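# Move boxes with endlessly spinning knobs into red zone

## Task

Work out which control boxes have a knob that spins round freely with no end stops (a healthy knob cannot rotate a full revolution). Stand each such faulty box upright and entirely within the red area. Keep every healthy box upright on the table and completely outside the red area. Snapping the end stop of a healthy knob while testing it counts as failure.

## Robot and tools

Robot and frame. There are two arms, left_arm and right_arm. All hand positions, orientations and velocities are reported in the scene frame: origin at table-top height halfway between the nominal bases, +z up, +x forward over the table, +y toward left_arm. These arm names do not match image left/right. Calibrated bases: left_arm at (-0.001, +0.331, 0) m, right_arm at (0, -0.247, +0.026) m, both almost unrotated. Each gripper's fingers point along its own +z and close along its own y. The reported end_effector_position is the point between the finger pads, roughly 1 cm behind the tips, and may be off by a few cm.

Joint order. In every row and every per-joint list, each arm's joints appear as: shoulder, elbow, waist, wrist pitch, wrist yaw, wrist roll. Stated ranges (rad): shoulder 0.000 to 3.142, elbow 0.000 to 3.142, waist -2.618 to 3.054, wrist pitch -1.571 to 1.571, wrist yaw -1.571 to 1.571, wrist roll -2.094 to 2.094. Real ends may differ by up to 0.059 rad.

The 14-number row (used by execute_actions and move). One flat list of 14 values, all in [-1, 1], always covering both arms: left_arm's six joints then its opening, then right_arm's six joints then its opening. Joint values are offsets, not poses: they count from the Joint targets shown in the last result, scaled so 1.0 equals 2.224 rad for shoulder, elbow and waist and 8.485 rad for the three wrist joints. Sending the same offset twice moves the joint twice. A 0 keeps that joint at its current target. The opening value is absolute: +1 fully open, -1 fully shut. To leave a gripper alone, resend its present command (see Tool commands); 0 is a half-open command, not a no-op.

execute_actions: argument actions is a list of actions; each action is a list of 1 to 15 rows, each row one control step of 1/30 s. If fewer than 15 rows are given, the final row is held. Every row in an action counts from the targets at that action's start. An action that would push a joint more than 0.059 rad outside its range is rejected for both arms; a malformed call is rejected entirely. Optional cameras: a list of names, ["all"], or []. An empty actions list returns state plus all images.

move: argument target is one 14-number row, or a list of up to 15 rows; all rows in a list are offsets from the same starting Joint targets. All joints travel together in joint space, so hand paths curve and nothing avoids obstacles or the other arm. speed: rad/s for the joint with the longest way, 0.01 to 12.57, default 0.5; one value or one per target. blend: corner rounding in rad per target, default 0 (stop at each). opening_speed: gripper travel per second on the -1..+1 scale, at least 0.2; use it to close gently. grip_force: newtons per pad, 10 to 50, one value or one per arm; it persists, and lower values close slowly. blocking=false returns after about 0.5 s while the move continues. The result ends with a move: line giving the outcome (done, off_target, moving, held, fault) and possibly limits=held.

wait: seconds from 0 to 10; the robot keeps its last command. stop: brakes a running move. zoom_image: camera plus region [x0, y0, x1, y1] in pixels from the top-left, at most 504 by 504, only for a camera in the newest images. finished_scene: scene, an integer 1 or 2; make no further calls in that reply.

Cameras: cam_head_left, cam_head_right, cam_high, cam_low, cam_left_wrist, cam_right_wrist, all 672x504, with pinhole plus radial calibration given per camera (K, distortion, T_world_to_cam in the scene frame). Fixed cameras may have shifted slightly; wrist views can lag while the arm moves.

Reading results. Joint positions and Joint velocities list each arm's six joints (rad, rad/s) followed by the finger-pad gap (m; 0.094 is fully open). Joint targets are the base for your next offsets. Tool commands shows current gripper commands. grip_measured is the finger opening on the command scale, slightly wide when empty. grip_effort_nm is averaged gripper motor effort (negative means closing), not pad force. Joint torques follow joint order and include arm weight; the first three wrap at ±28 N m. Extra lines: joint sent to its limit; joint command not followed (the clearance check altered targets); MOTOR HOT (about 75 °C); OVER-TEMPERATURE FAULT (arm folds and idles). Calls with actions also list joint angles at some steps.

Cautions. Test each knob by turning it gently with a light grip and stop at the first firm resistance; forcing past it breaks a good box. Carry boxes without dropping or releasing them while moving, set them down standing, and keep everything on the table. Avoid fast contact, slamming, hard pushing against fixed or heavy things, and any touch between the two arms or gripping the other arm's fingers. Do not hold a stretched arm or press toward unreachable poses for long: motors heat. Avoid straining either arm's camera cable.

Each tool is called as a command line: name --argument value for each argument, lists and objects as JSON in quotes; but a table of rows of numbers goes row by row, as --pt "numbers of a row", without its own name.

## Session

execute_actions --actions '[]'

zoom_image --camera "cam_high" --region '[100, 230, 560, 400]'

Scene clock: 0.00 s.
left_arm: end_effector_position=(+0.3980, +0.3025, +0.0937) grip_measured=+1.000 grip_effort_nm=n/a end_effector_quat_wxyz=(+0.575, +0.014, +0.816, +0.056) | right_arm: end_effector_position=(+0.3818, -0.2533, +0.1067) grip_measured=+1.000 grip_effort_nm=n/a end_effector_quat_wxyz=(+0.569, +0.060, +0.819, -0.043)
Joint names: [shoulder, elbow, waist, wrist pitch, wrist yaw, wrist roll]
Joint positions: left_arm=[1.557 0.398 -0.174 0.808 -0.242 0.027 0.094] | right_arm=[1.541 0.32 0.042 0.855 0.216 0.079 0.094]
Joint velocities: within noise
Joint torques (N m): no reading
Heat: left arm: 29 °C; right arm: 29 °C.
Joint targets: left_arm=[1.553 0.404 -0.174 0.803 -0.242 0.027] | right_arm=[1.537 0.325 0.042 0.851 0.215 0.080]
Tool commands: left_gripper/opening=+1.0 right_gripper/opening=+1.0
camera_calibration:
cam_left_wrist: T_world_to_cam=[[0.063329, -0.992245, -0.106954, 0.287569], [-0.693361, 0.0333362, -0.719819, 0.371583], [0.717802, 0.119743, -0.685873, -0.165264], [0, 0, 0, 1]] pos_world=[0.358057, 0.292741, 0.184879]
cam_right_wrist: T_world_to_cam=[[-0.160176, -0.987084, -0.00288704, -0.18816], [-0.712419, 0.117629, -0.691825, 0.410984], [0.68323, -0.108757, -0.722059, -0.123433], [0, 0, 0, 1]] pos_world=[0.346987, -0.247497, 0.19466]

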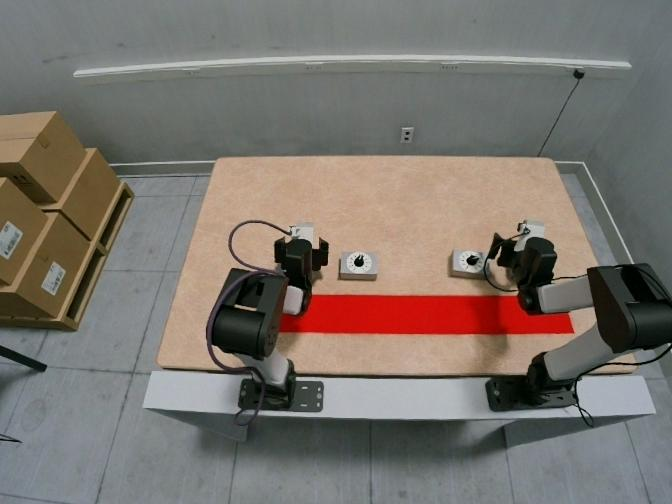

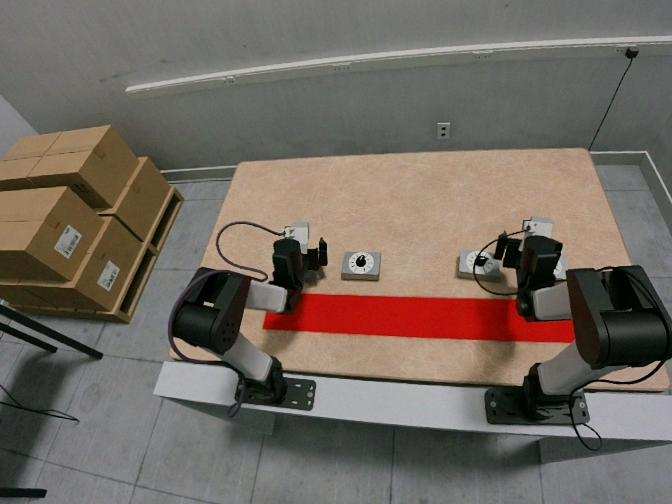

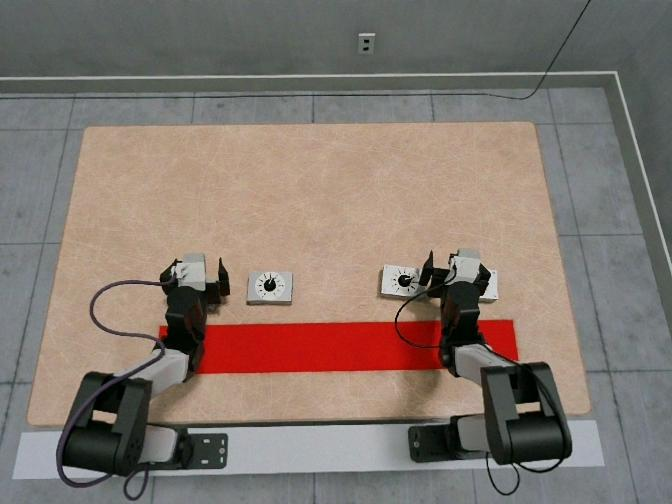

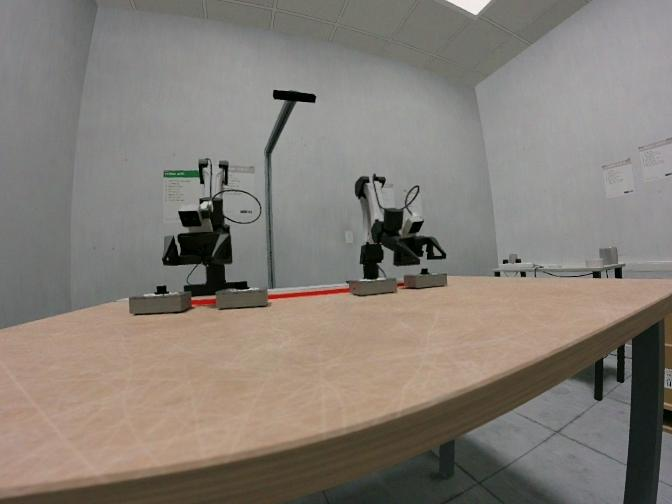

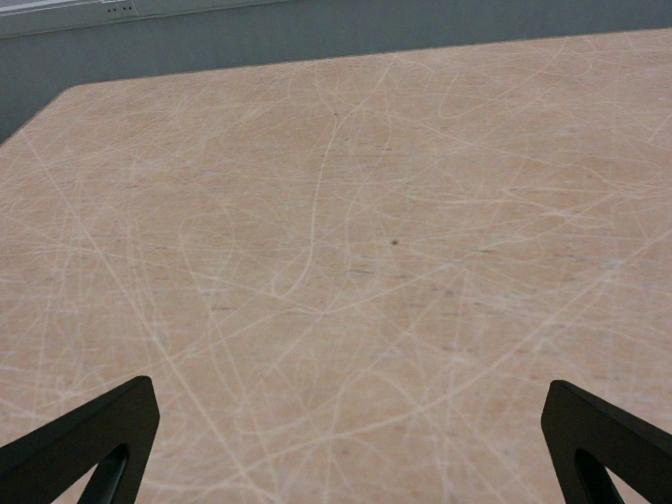

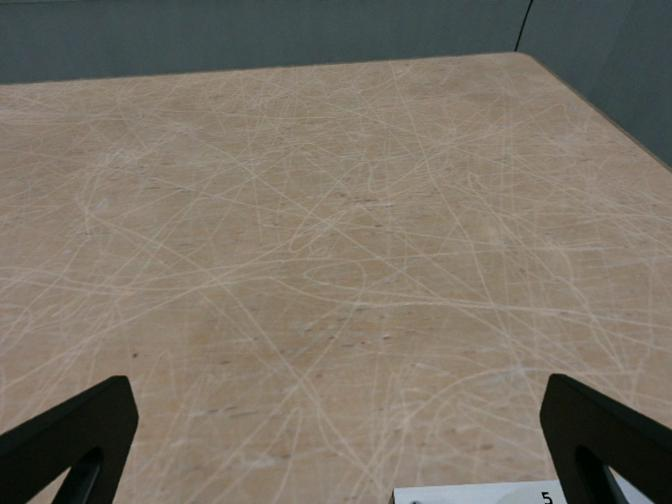

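Scaled by 1.096 from the camera's 672x504 image, which has a finer 960x720 frame.

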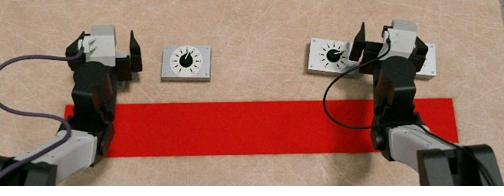

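move --pt "-0.0238 0.3579 -0.0567 -0.13 0.0285 -0.0032 0.0 -0.0166 0.3934 0.0261 -0.1357 -0.0253 -0.0094 0.0" --pt "0.2370 0.6367 -0.1394 -0.2490 0.0285 -0.0032 0.0 0.1839 0.5396 0.0845 -0.2355 -0.0253 -0.0094 0.0" --speed 2.0 --blend 0.15 --cameras '["cam_left_wrist","cam_right_wrist","cam_high"]'

zoom_image --camera "cam_high" --region '[150, 250, 300, 320]'

zoom_image --camera "cam_high" --region '[370, 250, 510, 320]'

Scene clock: 23.73 s.
left_arm: end_effector_position=(+0.3519, +0.1460, +0.0902) grip_measured=+0.002 grip_effort_nm=-0.12 end_effector_quat_wxyz=(+0.002, +0.246, +0.969, +0.001) | right_arm: end_effector_position=(+0.3495, -0.1553, +0.0894) grip_measured=+0.003 grip_effort_nm=-0.16 end_effector_quat_wxyz=(+0.002, -0.128, +0.992, -0.007)
Joint names: [shoulder, elbow, waist, wrist pitch, wrist yaw, wrist roll]
Joint positions: left_arm=[2.066 1.796 -0.483 -1.298 -0.004 0.013 0.047] | right_arm=[1.934 1.498 0.224 -1.133 0.014 0.007 0.047]
Joint torques (N m): left_arm=[-10.06 7.84 -0.2 0.2 0.02 -0.18] | right_arm=[-7.98 9.14 0.46 0.31 -0.03 -0.11]
Heat: left arm: 29 °C; right arm: 31 °C.
Joint targets: left_arm=[2.079 1.820 -0.484 -1.309 0.000 0.000] | right_arm=[1.946 1.525 0.230 -1.147 0.000 0.000]
move: done
camera_calibration:
cam_left_wrist: T_world_to_cam=[[-0.470506, -0.882094, -0.0231324, 0.29914], [-0.81035, 0.421565, 0.40696, 0.22518], [-0.349225, 0.210222, -0.913153, 0.266889], [0, 0, 0, 1]] pos_world=[0.416426, 0.112835, 0.158991]
cam_right_wrist: T_world_to_cam=[[0.245343, -0.969128, 0.0244384, -0.237941], [-0.876306, -0.210922, 0.433127, 0.270165], [-0.414601, -0.12768, -0.901002, 0.293565], [0, 0, 0, 1]] pos_world=[0.416837, -0.136129, 0.153302]
Images, in order (width x height): cam_high 672x504, cam_left_wrist 672x504, cam_right_wrist 672x504.

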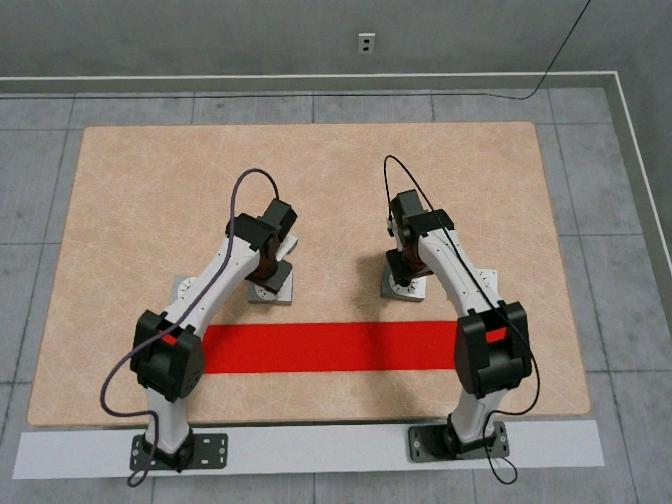

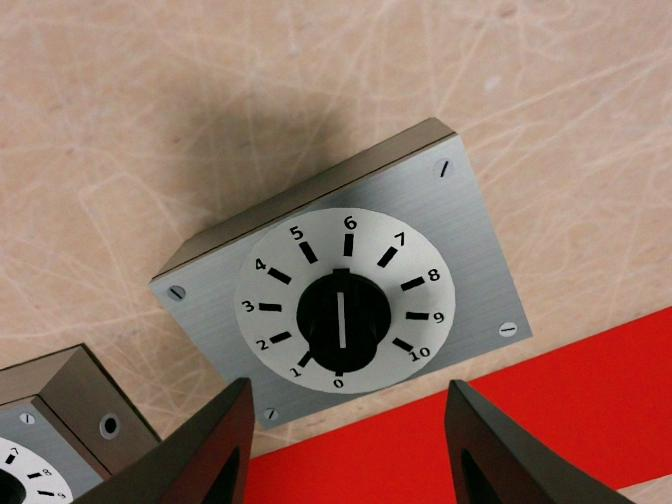

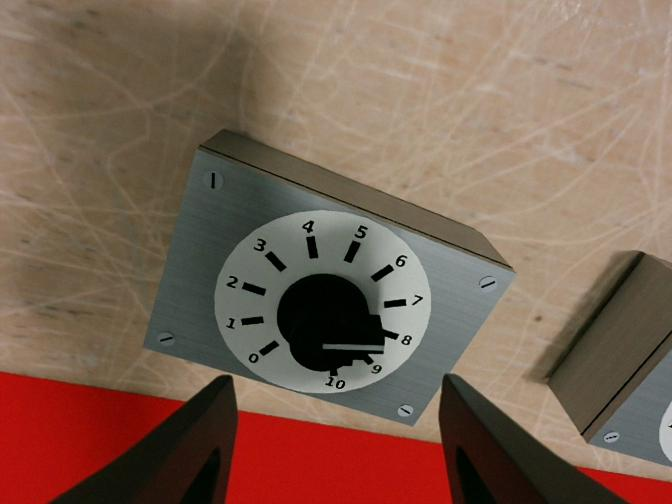

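Scaled by 3.360 from the camera's 672x504 image, which has a finer 960x720 frame.

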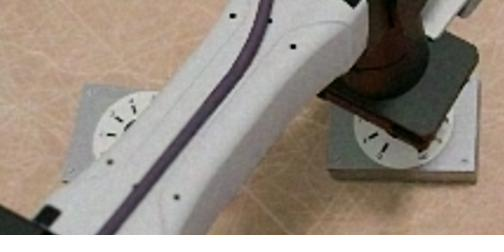

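Scaled by 3.600 from the camera's 672x504 image, which has a finer 960x720 frame.

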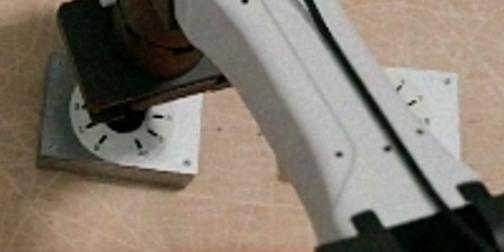

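move --pt "0.0022 -0.0764 0 0.0186 0 -0.1650 0.0 0.0072 -0.0719 0.0108 0.0191 0 -0.1061 0.0" --pt "0.0022 -0.0764 0 0.0186 0 -0.1650 -0.8 0.0072 -0.0719 0.0108 0.0191 0 -0.1061 -0.8" --speed 1.0 --grip_force 10 --cameras '["cam_left_wrist","cam_right_wrist"]'

Scene clock: 57.03 s.
left_arm: end_effector_position=(+0.3542, +0.1444, +0.0566) grip_measured=-0.329 grip_effort_nm=-0.33 end_effector_quat_wxyz=(+0.009, -0.435, +0.901, -0.010) | right_arm: end_effector_position=(+0.3441, -0.1482, +0.0553) grip_measured=-0.436 grip_effort_nm=-0.16 end_effector_quat_wxyz=(+0.002, -0.556, +0.831, -0.008)
Joint names: [shoulder, elbow, waist, wrist pitch, wrist yaw, wrist roll]
Joint positions: left_arm=[2.066 1.662 -0.483 -1.14 -0.002 -1.384 0.032] | right_arm=[1.949 1.379 0.247 -0.992 0.014 -0.893 0.027]
Joint velocities: left_arm=[within noise] | right_arm=[0.002 -0.012 0.007 0.007 -0.037 0.007 -0.004]
Joint torques (N m): left_arm=[-9.55 4.97 -0.2 0.15 -0.06 -0.22] | right_arm=[-7.83 5.31 0.44 0.53 -0.1 -0.09]
Heat: left arm: 33 °C; right arm: 35 °C.
Joint targets: left_arm=[2.084 1.650 -0.484 -1.152 0.000 -1.400] | right_arm=[1.962 1.365 0.254 -0.985 0.000 -0.900]
grip_force (N): 10, 10
move: moving (right_arm; no rest 5 s after target 2's new numbers were sent)
camera_calibration:
cam_left_wrist: T_world_to_cam=[[0.787382, -0.616431, 0.0065073, -0.187596], [-0.566145, -0.718894, 0.403325, 0.319811], [-0.243944, -0.321255, -0.915034, 0.276999], [0, 0, 0, 1]] pos_world=[0.396342, 0.203257, 0.125696]
cam_right_wrist: T_world_to_cam=[[0.920779, -0.38924, 0.0256455, -0.375508], [-0.360066, -0.822794, 0.43973, 0.0130788], [-0.15006, -0.414129, -0.897764, 0.12779], [0, 0, 0, 1]] pos_world=[0.369646, -0.0824802, 0.118604]
Images, in order (width x height): cam_left_wrist 672x504, cam_right_wrist 672x504.

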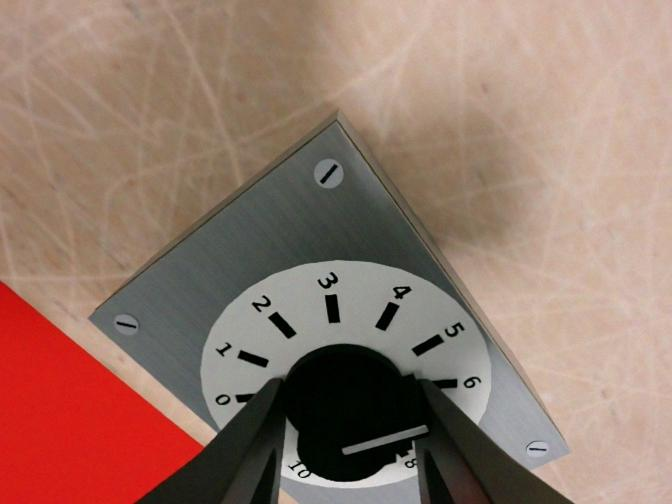

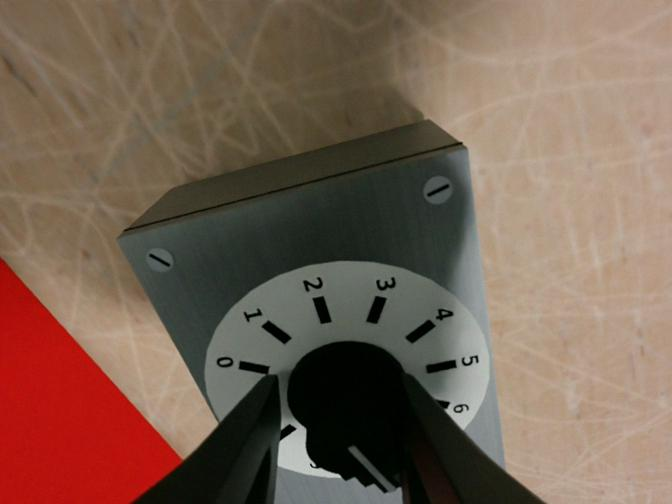

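move --target '[0,0,0,0,0,0.2828,-0.8,0,0,0,0,0,0.1815,-0.8]' --speed 1.2 --cameras '["cam_left_wrist","cam_right_wrist"]'

Scene clock: 65.43 s.
left_arm: end_effector_position=(+0.3521, +0.1456, +0.0565) grip_measured=-0.329 grip_effort_nm=-0.33 end_effector_quat_wxyz=(+0.008, +0.668, +0.744, +0.003) | right_arm: end_effector_position=(+0.3473, -0.1520, +0.0554) grip_measured=-0.576 grip_effort_nm=-0.29 end_effector_quat_wxyz=(+0.016, +0.171, +0.985, -0.014)
Joint names: [shoulder, elbow, waist, wrist pitch, wrist yaw, wrist roll]
Joint positions: left_arm=[2.066 1.662 -0.483 -1.149 -0.002 0.979 0.032] | right_arm=[1.949 1.379 0.247 -0.984 0.04 0.63 0.02]
Joint torques (N m): left_arm=[-9.57 4.98 -0.2 0.26 0.04 0.17] | right_arm=[-7.83 5.27 0.46 0.48 -0.26 0.05]
Heat: left arm: 33 °C; right arm: 35 °C.
Joint targets: left_arm=[2.084 1.650 -0.484 -1.152 0.000 0.999] | right_arm=[1.962 1.365 0.254 -0.985 0.000 0.640]
grip_force (N): 10, 10
move: off_target (right_arm); right_arm: the wrist yaw is farthest, 0.040 rad from its target
camera_calibration:
cam_left_wrist: T_world_to_cam=[[-0.992869, -0.114006, -0.0348291, 0.370765], [-0.118363, 0.908107, 0.401662, -0.0749904], [-0.0141634, 0.402921, -0.915125, 0.0904378], [0, 0, 0, 1]] pos_world=[0.360526, 0.0739295, 0.125796]
cam_right_wrist: T_world_to_cam=[[-0.346383, -0.93753, 0.0325121, -0.0234745], [-0.854871, 0.329735, 0.400586, 0.360238], [-0.386282, 0.110963, -0.915682, 0.289748], [0, 0, 0, 1]] pos_world=[0.411751, -0.172943, 0.121774]
Images, in order (width x height): cam_left_wrist 672x504, cam_right_wrist 672x504.

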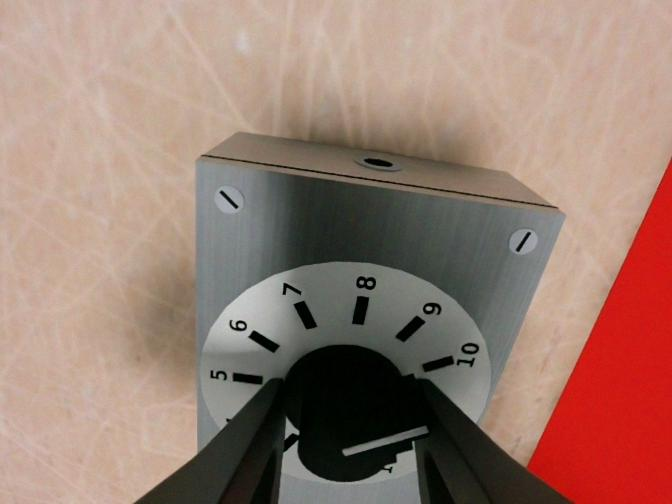

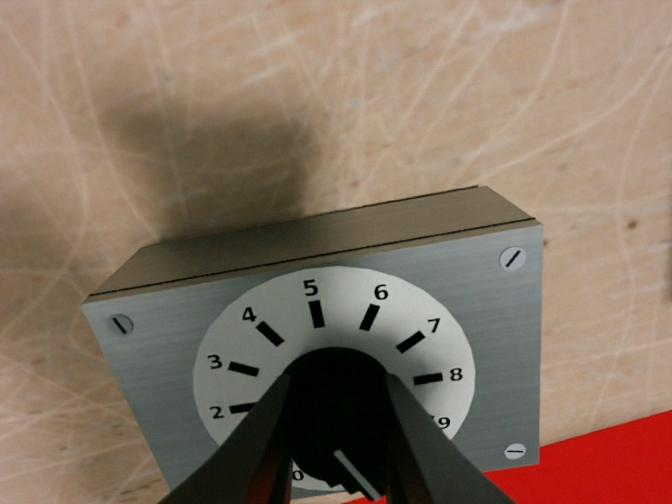

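move --target '[0,0,0,0,0,0.0707,-0.8,0,0,0,0,0,0.0707,-0.8]' --speed 0.8 --cameras '["cam_left_wrist","cam_right_wrist"]'

Scene clock: 88.93 s.
left_arm: end_effector_position=(+0.3533, +0.1460, +0.0565) grip_measured=-0.329 grip_effort_nm=-0.33 end_effector_quat_wxyz=(+0.007, +0.858, +0.514, +0.009) | right_arm: end_effector_position=(+0.3461, -0.1526, +0.0554) grip_measured=-0.577 grip_effort_nm=-0.29 end_effector_quat_wxyz=(+0.018, +0.455, +0.890, -0.011)
Joint names: [shoulder, elbow, waist, wrist pitch, wrist yaw, wrist roll]
Joint positions: left_arm=[2.066 1.662 -0.483 -1.146 -0.007 1.578 0.032] | right_arm=[1.949 1.379 0.247 -0.99 0.042 1.23 0.02]
Joint torques (N m): left_arm=[-9.54 4.94 -0.18 0.19 0.1 0.17] | right_arm=[-7.8 5.27 0.53 0.47 -0.26 0.05]
Heat: left arm: 34 °C; right arm: 35 °C.
Joint targets: left_arm=[2.084 1.650 -0.484 -1.152 0.000 1.599] | right_arm=[1.962 1.365 0.254 -0.985 0.001 1.239]
grip_force (N): 10, 10
move: off_target (right_arm); right_arm: the wrist yaw is farthest, 0.042 rad from its target
camera_calibration:
cam_left_wrist: T_world_to_cam=[[-0.884148, 0.465483, -0.0401118, 0.249289], [0.408895, 0.812473, 0.415563, -0.248313], [0.226027, 0.351018, -0.908679, 0.0126445], [0, 0, 0, 1]] pos_world=[0.319084, 0.081269, 0.124679]
cam_right_wrist: T_world_to_cam=[[-0.815451, -0.578669, 0.0135243, 0.193564], [-0.527127, 0.752066, 0.395643, 0.310691], [-0.239118, 0.315499, -0.918305, 0.26977], [0, 0, 0, 1]] pos_world=[0.386123, -0.206763, 0.122191]
Images, in order (width x height): cam_left_wrist 672x504, cam_right_wrist 672x504.

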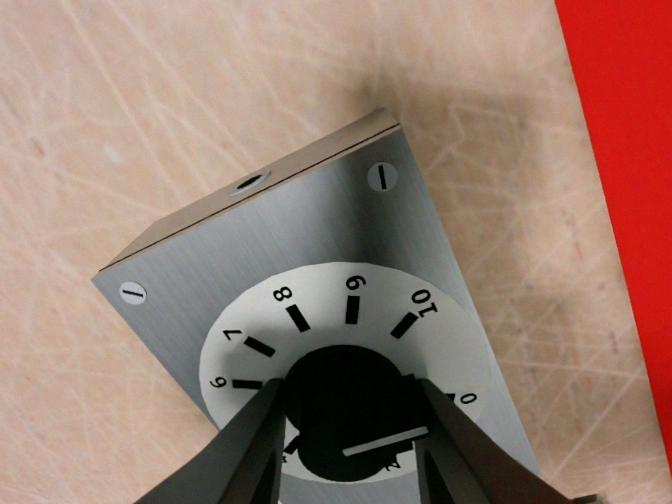

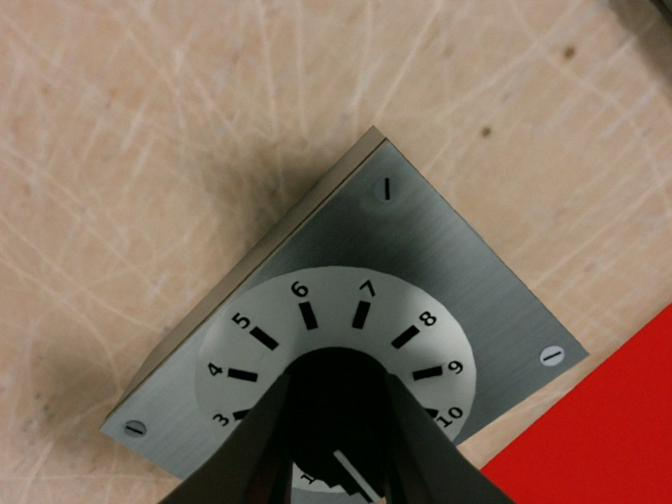

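move --target '[0,0,0,0,0,0.053,-0.8,0,0,0,0,0,0.06,-0.8]' --speed 1.0 --cameras '["cam_left_wrist","cam_right_wrist"]'

Scene clock: 105.90 s.
left_arm: end_effector_position=(+0.3542, +0.1459, +0.0566) grip_measured=-0.329 grip_effort_nm=-0.33 end_effector_quat_wxyz=(+0.006, +0.951, +0.310, +0.012) | right_arm: end_effector_position=(+0.3451, -0.1505, +0.0553) grip_measured=-0.578 grip_effort_nm=-0.29 end_effector_quat_wxyz=(+0.015, +0.664, +0.748, -0.003)
Joint names: [shoulder, elbow, waist, wrist pitch, wrist yaw, wrist roll]
Joint positions: left_arm=[2.066 1.662 -0.483 -1.142 -0.009 2.027 0.032] | right_arm=[1.949 1.379 0.247 -0.991 0.029 1.739 0.02]
Joint torques (N m): left_arm=[-9.51 4.92 -0.2 0.13 0.1 0.19] | right_arm=[-7.86 5.2 0.43 0.47 -0.12 0.09]
Heat: left arm: 35 °C; right arm: 36 °C.
Joint targets: left_arm=[2.084 1.650 -0.484 -1.152 0.000 2.049] | right_arm=[1.962 1.365 0.254 -0.985 0.001 1.748]
grip_force (N): 10, 10
move: done
camera_calibration:
cam_left_wrist: T_world_to_cam=[[-0.594626, 0.803137, -0.0373015, 0.0981669], [0.717662, 0.551115, 0.425716, -0.320418], [0.362465, 0.226372, -0.904088, -0.017921], [0, 0, 0, 1]] pos_world=[0.29482, 0.101803, 0.123867]
cam_right_wrist: T_world_to_cam=[[-0.994081, -0.108551, -0.00443086, 0.32749], [-0.100783, 0.906179, 0.41071, 0.183808], [-0.0405679, 0.408725, -0.911755, 0.213938], [0, 0, 0, 1]] pos_world=[0.352755, -0.218456, 0.121018]
Images, in order (width x height): cam_left_wrist 672x504, cam_right_wrist 672x504.

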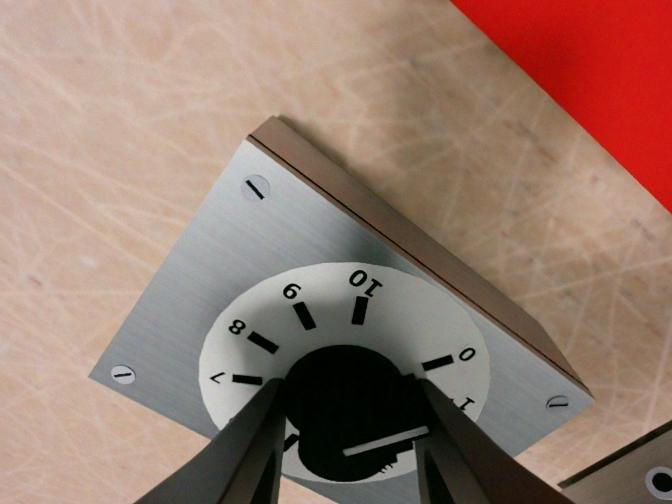

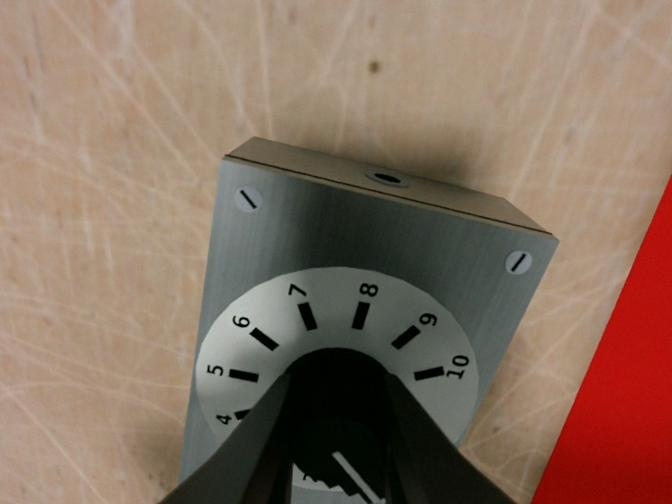

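move --pt "0 0.036 0 -0.0100 0 0 -0.8 0 0.036 0 -0.0100 0 0 -0.8" --pt "-0.2037 -0.2100 -0.1048 0.0064 0 -0.0293 -0.8 -0.2244 -0.2109 0.0665 0.0008 0 0.0179 -0.8" --speed '[0.3,0.6]' --blend 0 --grip_force 40 --cameras '["cam_left_wrist","cam_right_wrist","cam_low","cam_high"]'

zoom_image --camera "cam_high" --region '[150, 250, 520, 400]'

Scene clock: 158.33 s.
left_arm: end_effector_position=(+0.2159, +0.1429, +0.0706) grip_measured=-0.369 grip_effort_nm=-0.88 end_effector_quat_wxyz=(-0.004, +0.953, +0.303, -0.001) | right_arm: end_effector_position=(+0.2132, -0.1502, +0.0706) grip_measured=-0.612 grip_effort_nm=-0.84 end_effector_quat_wxyz=(+0.005, +0.666, +0.746, -0.003)
Joint names: [shoulder, elbow, waist, wrist pitch, wrist yaw, wrist roll]
Joint positions: left_arm=[1.659 1.187 -0.715 -1.106 -0.003 1.81 0.03] | right_arm=[1.484 0.904 0.396 -0.993 0.011 1.892 0.018]
Joint torques (N m): left_arm=[-9.65 5.38 -0.24 0.28 0.06 -0.19] | right_arm=[-6.6 5.7 0.47 0.52 0.05 0.07]
Heat: left arm: 37 °C; right arm: 37 °C.
Joint targets: left_arm=[1.631 1.183 -0.717 -1.097 0.000 1.800] | right_arm=[1.463 0.896 0.402 -0.978 0.001 1.900]
grip_force (N): 40, 40
move: done
camera_calibration:
cam_left_wrist: T_world_to_cam=[[-0.582645, 0.812643, -0.0116613, 0.0131201], [0.738249, 0.535198, 0.41055, -0.226612], [0.339872, 0.230596, -0.911763, 0.0504503], [0, 0, 0, 1]] pos_world=[0.157794, 0.0989866, 0.139187]
cam_right_wrist: T_world_to_cam=[[-0.994479, -0.104587, 0.00849341, 0.196181], [-0.0911258, 0.900939, 0.424271, 0.160179], [-0.0520251, 0.421154, -0.905496, 0.226216], [0, 0, 0, 1]] pos_world=[0.221464, -0.219065, 0.135213]
Images, in order (width x height): cam_high 672x504, cam_low 672x504, cam_left_wrist 672x504, cam_right_wrist 672x504.

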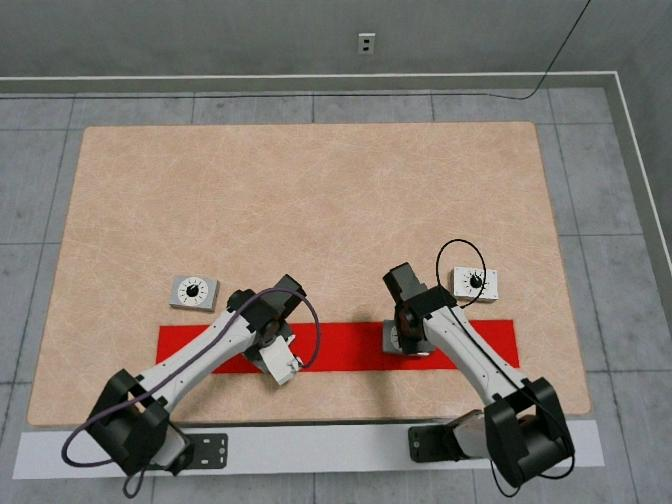

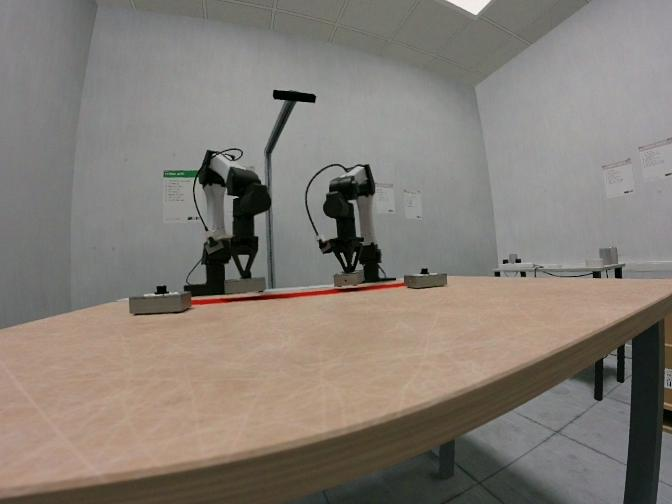

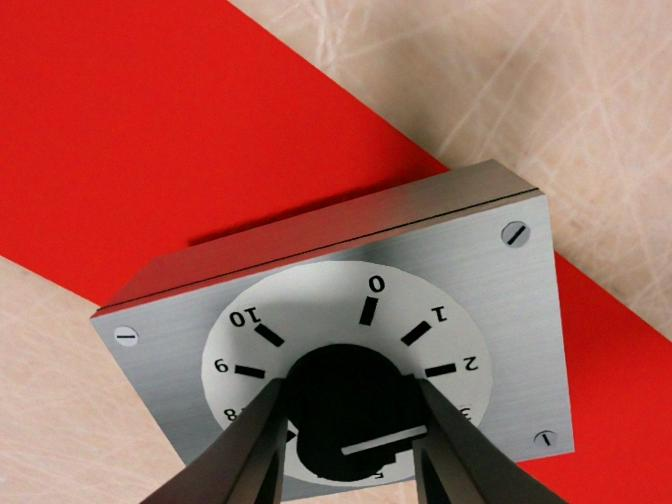

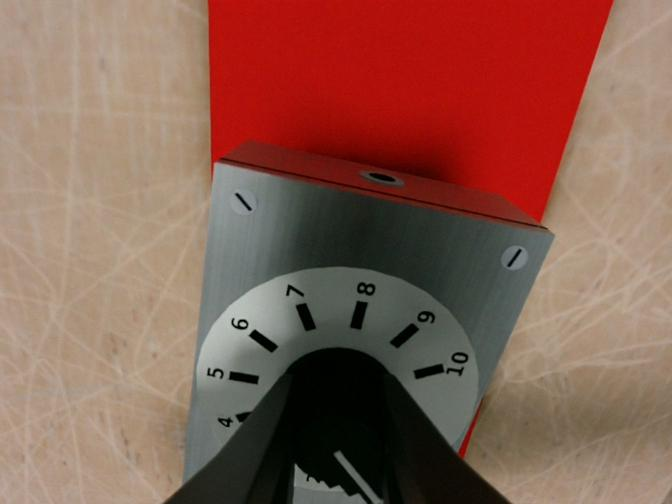

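Scaled by 1.362 from the camera's 672x504 image, which has a finer 960x720 frame.

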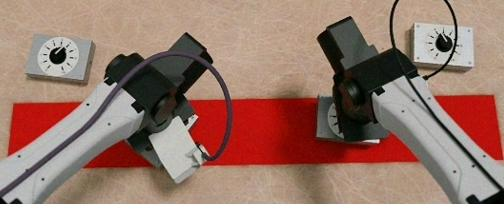

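move --pt "0 0 0 0 0 -0.238 -0.8 0 -0.0292 0 0.0079 0 0 -0.8" --pt "0 0 0 0 0 -0.238 -0.8 0 -0.0292 0 0.0079 0 0 0.1" --pt "0 0 0 0 0 -0.238 -0.8 0 0.0427 0 -0.011 0 0 0.1" --speed 0.8 --cameras '["cam_left_wrist","cam_right_wrist","cam_high","cam_low"]'

Scene clock: 188.90 s.
left_arm: end_effector_position=(+0.2160, +0.1427, +0.0706) grip_measured=-0.369 grip_effort_nm=-0.89 end_effector_quat_wxyz=(-0.002, +0.253, +0.967, +0.003) | right_arm: end_effector_position=(+0.2188, -0.1475, +0.0884) grip_measured=+0.097 grip_effort_nm=0.16 end_effector_quat_wxyz=(+0.007, +0.666, +0.746, +0.002)
Joint names: [shoulder, elbow, waist, wrist pitch, wrist yaw, wrist roll]
Joint positions: left_arm=[1.659 1.187 -0.715 -1.106 -0.003 -0.205 0.03] | right_arm=[1.476 0.971 0.396 -1.057 0.011 1.893 0.052]
Joint torques (N m): left_arm=[-9.73 5.45 -0.24 0.35 0 -0.19] | right_arm=[-6.01 8.44 0.54 0.25 0.03 0.02]
Heat: left arm: 40 °C; right arm: 36 °C.
Joint targets: left_arm=[1.631 1.183 -0.717 -1.097 0.000 -0.219] | right_arm=[1.463 0.991 0.402 -1.072 0.000 1.900]
grip_force (N): 40, 40
move: done
camera_calibration:
cam_left_wrist: T_world_to_cam=[[-0.483014, -0.875284, -0.0239942, 0.233637], [-0.801638, 0.431018, 0.414246, 0.120675], [-0.35224, 0.219321, -0.909849, 0.201424], [0, 0, 0, 1]] pos_world=[0.280537, 0.108309, 0.138882]
cam_right_wrist: T_world_to_cam=[[-0.994636, -0.103431, -0.00110297, 0.202905], [-0.0939641, 0.899042, 0.427662, 0.150749], [-0.0432417, 0.425472, -0.903938, 0.240028], [0, 0, 0, 1]] pos_world=[0.226361, -0.216668, 0.152725]
Images, in order (width x height): cam_high 672x504, cam_low 672x504, cam_left_wrist 672x504, cam_right_wrist 672x504.

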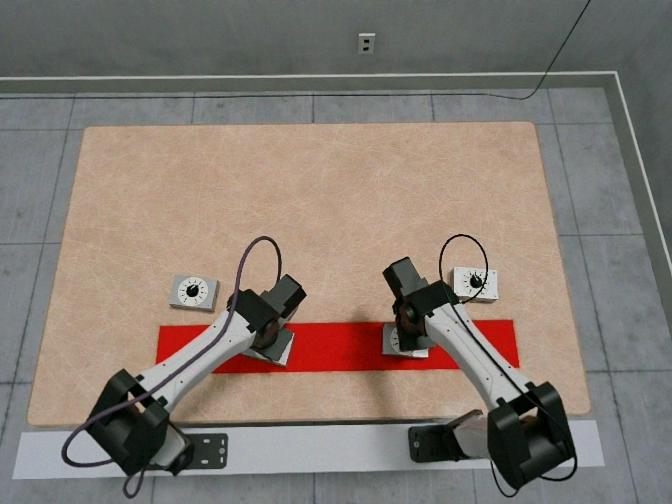

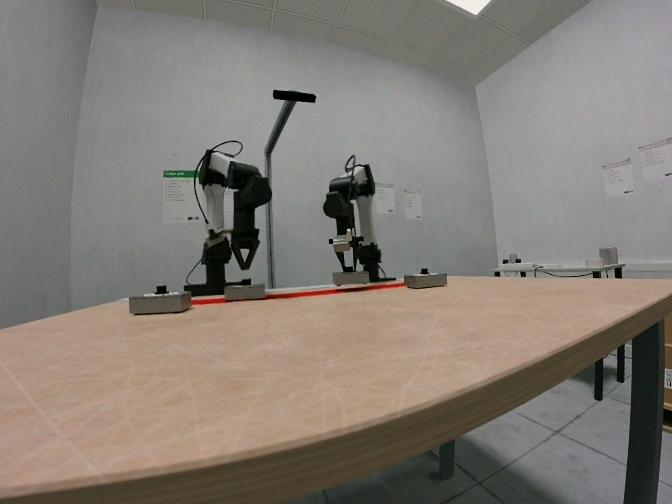

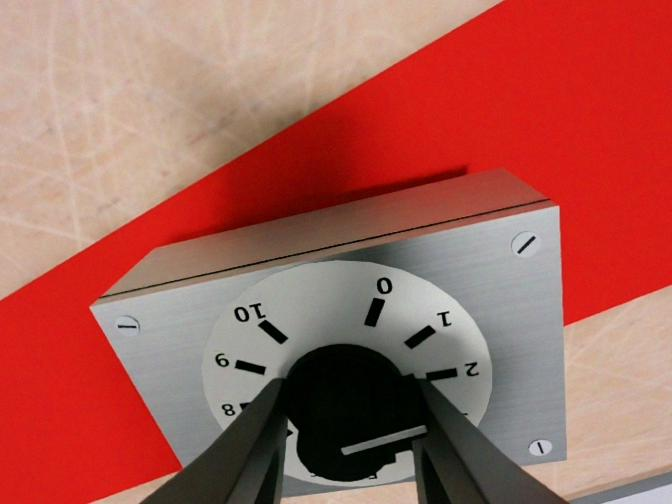

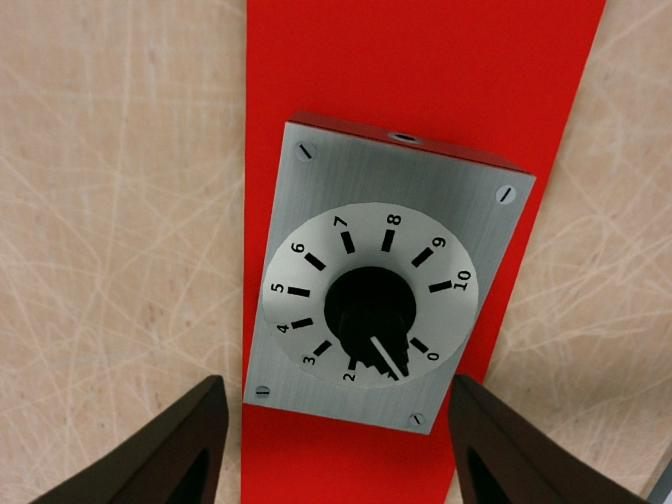

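move --pt "0 0 0 0 0 -0.0389 -0.8 0.1924 0.2059 -0.2824 -0.0065 0 -0.2239 0.1" --pt "0 -0.0252 0 0.0065 0 -0.0389 -0.8 0.1924 0.2059 -0.2824 -0.0065 0 -0.2239 0.1" --pt "0 -0.0252 0 0.0065 0 -0.0389 0.1 0.1924 0.2059 -0.2824 -0.0065 0 -0.2239 0.1" --pt "0 0.045 0 -0.0118 0 -0.0389 0.1 0.1924 0.2059 -0.2824 -0.0065 0 -0.2239 0.1" --pt "0.0944 0.1371 0.3085 -0.0141 0 0.0258 0.1 0.1924 0.2059 -0.2824 -0.0065 0 -0.2239 0.1" --speed '[1.2,0.25,0.5,0.6,1.2]' --blend '[0,0,0,0.05,0]' --grip_force 50 --cameras '["cam_left_wrist","cam_right_wrist","cam_high"]'

zoom_image --camera "cam_high" --region '[150, 250, 520, 400]'

Scene clock: 238.23 s.
left_arm: end_effector_position=(+0.3366, +0.3216, +0.0895) grip_measured=+0.098 grip_effort_nm=0.05 end_effector_quat_wxyz=(+0.000, +0.005, +1.000, -0.001) | right_arm: end_effector_position=(+0.3402, -0.3124, +0.0893) grip_measured=+0.097 grip_effort_nm=0.16 end_effector_quat_wxyz=(+0.000, +0.096, +0.995, -0.005)
Joint names: [shoulder, elbow, waist, wrist pitch, wrist yaw, wrist roll]
Joint positions: left_arm=[1.829 1.464 -0.025 -1.207 0.002 -0.017 0.052] | right_arm=[1.878 1.422 -0.224 -1.114 0.01 0.008 0.052]
Joint torques (N m): left_arm=[-7.99 7.77 -0.53 0.17 -0.04 0.12] | right_arm=[-7.41 9.16 -0.4 0.33 0.01 -0.11]
Heat: left arm: 41 °C; right arm: 36 °C.
Joint targets: left_arm=[1.841 1.488 -0.031 -1.217 0.000 0.000] | right_arm=[1.891 1.449 -0.226 -1.127 0.001 0.001]
move: done
camera_calibration:
cam_left_wrist: T_world_to_cam=[[-0.00215784, -0.99984, -0.0177294, 0.326487], [-0.912299, -0.00529229, 0.409492, 0.310418], [-0.40952, 0.0170581, -0.912142, 0.306437], [0, 0, 0, 1]] pos_world=[0.409391, 0.322851, 0.158188]
cam_right_wrist: T_world_to_cam=[[-0.200022, -0.97959, 0.0198782, -0.239257], [-0.88131, 0.188745, 0.433206, 0.355537], [-0.428116, 0.0691319, -0.901076, 0.335677], [0, 0, 0, 1]] pos_world=[0.40919, -0.324686, 0.153206]
Images, in order (width x height): cam_high 672x504, cam_left_wrist 672x504, cam_right_wrist 672x504.

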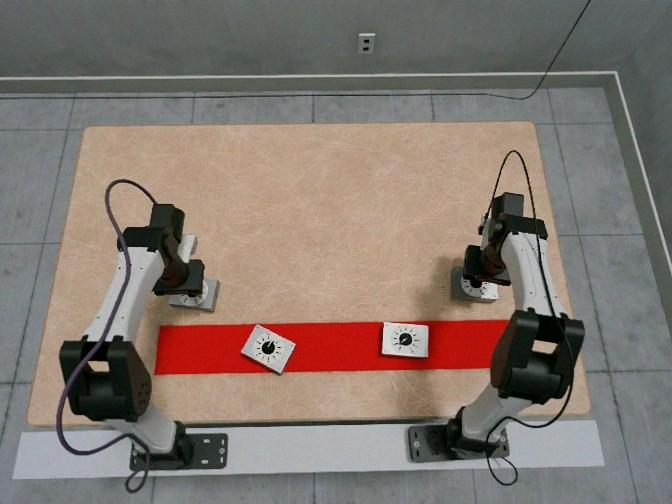

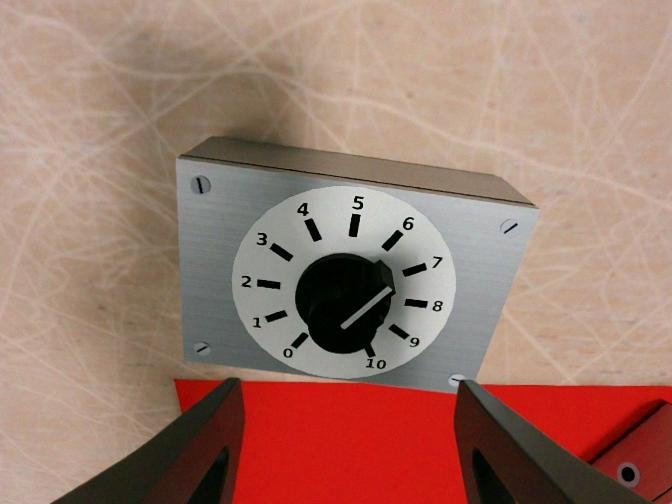

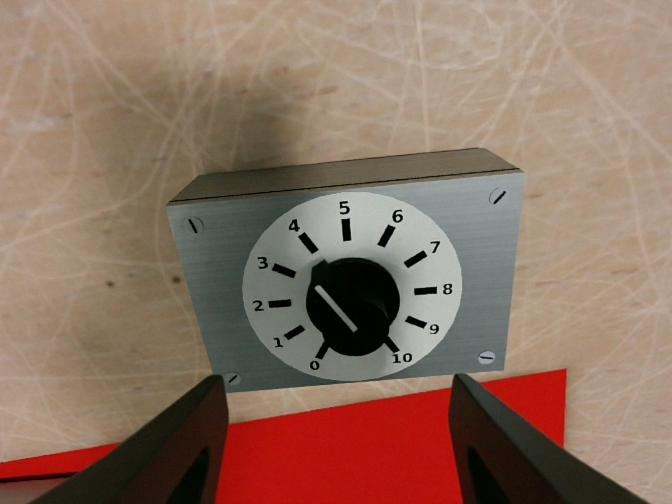

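Scaled by 1.362 from the camera's 672x504 image, which has a finer 960x720 frame.

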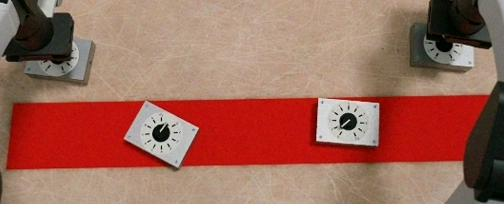

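move --pt "0.0175 -0.0535 0 0.0174 0 -0.1414 -0.1 0.0157 -0.0594 0 0.0172 0 0.1473 -0.1" --pt "0.0175 -0.0535 0 0.0174 0 -0.1414 -0.8 0.0157 -0.0594 0 0.0172 0 0.1473 -0.8" --speed 1.0 --grip_force 10 --cameras '["cam_left_wrist","cam_right_wrist"]'

Scene clock: 265.13 s.
left_arm: end_effector_position=(+0.3446, +0.3212, +0.0564) grip_measured=-0.328 grip_effort_nm=-0.33 end_effector_quat_wxyz=(+0.006, -0.547, +0.837, -0.006) | right_arm: end_effector_position=(+0.3434, -0.3118, +0.0555) grip_measured=-0.431 grip_effort_nm=-0.25 end_effector_quat_wxyz=(+0.007, +0.654, +0.756, +0.002)
Joint names: [shoulder, elbow, waist, wrist pitch, wrist yaw, wrist roll]
Joint positions: left_arm=[1.866 1.379 -0.025 -1.067 0.003 -1.184 0.032] | right_arm=[1.913 1.33 -0.224 -0.974 0.003 1.243 0.027]
Joint torques (N m): left_arm=[-8.09 5.01 -0.54 0.24 -0.11 -0.21] | right_arm=[-7.45 5.24 -0.42 0.38 0.11 0.07]
Heat: left arm: 39 °C; right arm: 38 °C.
Joint targets: left_arm=[1.880 1.369 -0.031 -1.069 0.000 -1.200] | right_arm=[1.926 1.317 -0.226 -0.981 0.001 1.250]
grip_force (N): 10, 10
move: done
camera_calibration:
cam_left_wrist: T_world_to_cam=[[0.918709, -0.394925, -0.00268573, -0.187028], [-0.359855, -0.839888, 0.406315, 0.409066], [-0.16272, -0.372319, -0.913729, 0.319574], [0, 0, 0, 1]] pos_world=[0.37103, 0.388691, 0.125293]
cam_right_wrist: T_world_to_cam=[[-0.990965, -0.134104, -0.00198826, 0.29903], [-0.122036, 0.895442, 0.428125, 0.332713], [-0.055633, 0.424499, -0.903717, 0.289553], [0, 0, 0, 1]] pos_world=[0.35304, -0.380739, 0.119826]
Images, in order (width x height): cam_left_wrist 672x504, cam_right_wrist 672x504.

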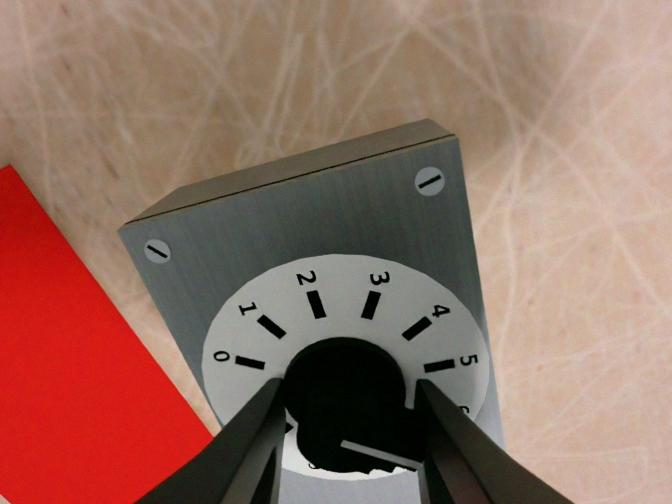

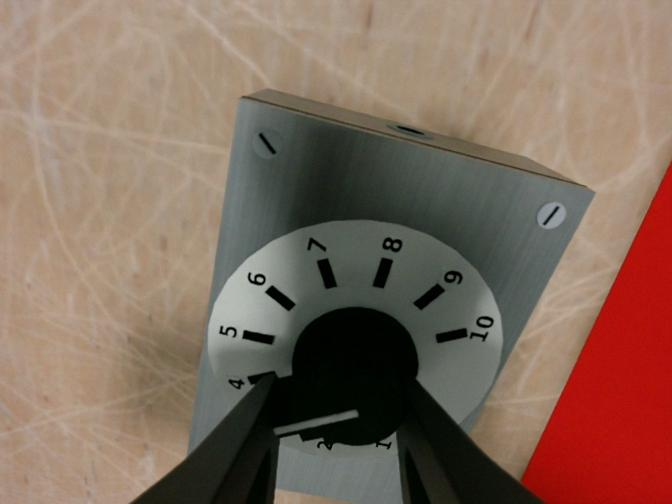

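move --target '[0,0,0,0,0,0.2946,-0.8,0,0,0,0,0,-0.2758,-0.8]' --speed 1.2 --cameras '["cam_left_wrist","cam_right_wrist"]'

Scene clock: 275.20 s.
left_arm: end_effector_position=(+0.3451, +0.3275, +0.0565) grip_measured=-0.328 grip_effort_nm=-0.33 end_effector_quat_wxyz=(-0.002, +0.600, +0.800, +0.018) | right_arm: end_effector_position=(+0.3401, -0.3155, +0.0555) grip_measured=-0.433 grip_effort_nm=-0.29 end_effector_quat_wxyz=(-0.003, -0.428, +0.904, -0.007)
Joint names: [shoulder, elbow, waist, wrist pitch, wrist yaw, wrist roll]
Joint positions: left_arm=[1.866 1.379 -0.025 -1.066 -0.033 1.261 0.032] | right_arm=[1.913 1.33 -0.23 -0.984 0.015 -1.076 0.027]
Joint torques (N m): left_arm=[-8.06 5 -0.55 0.22 0.32 0.33] | right_arm=[-7.5 5.31 0.25 0.48 -0.1 -0.17]
Heat: left arm: 39 °C; right arm: 39 °C.
Joint targets: left_arm=[1.880 1.369 -0.031 -1.069 0.000 1.299] | right_arm=[1.926 1.317 -0.226 -0.981 0.000 -1.090]
grip_force (N): 10, 10
move: off_target (left_arm); left_arm: the wrist roll is farthest, 0.039 rad from its target
camera_calibration:
cam_left_wrist: T_world_to_cam=[[-0.957054, -0.286137, -0.0466223, 0.429211], [-0.277619, 0.858219, 0.431726, -0.17142], [-0.0835208, 0.426128, -0.900799, 0.0325718], [0, 0, 0, 1]] pos_world=[0.365909, 0.256049, 0.123358]
cam_right_wrist: T_world_to_cam=[[0.768303, -0.639759, 0.020493, -0.463814], [-0.580172, -0.682505, 0.444508, -0.00726117], [-0.270391, -0.353406, -0.89554, 0.118118], [0, 0, 0, 1]] pos_world=[0.384075, -0.259941, 0.118512]
Images, in order (width x height): cam_left_wrist 672x504, cam_right_wrist 672x504.

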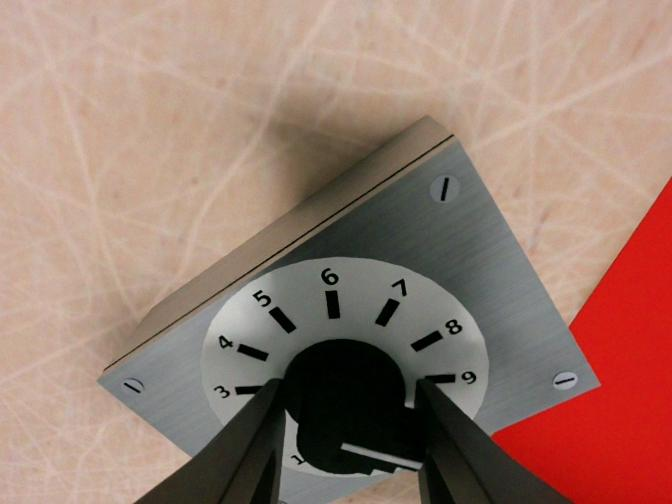

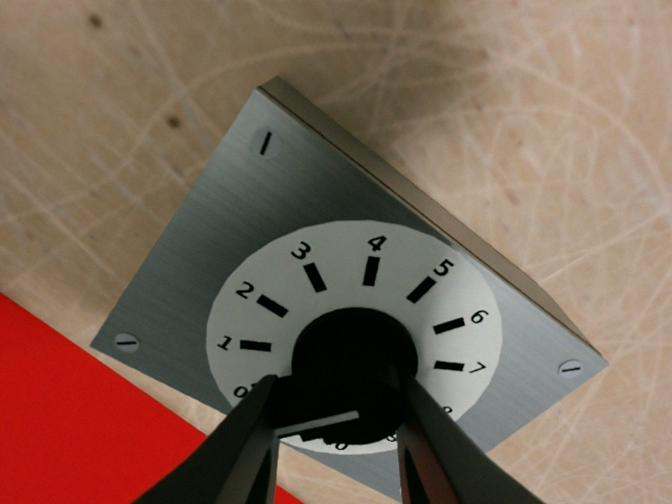

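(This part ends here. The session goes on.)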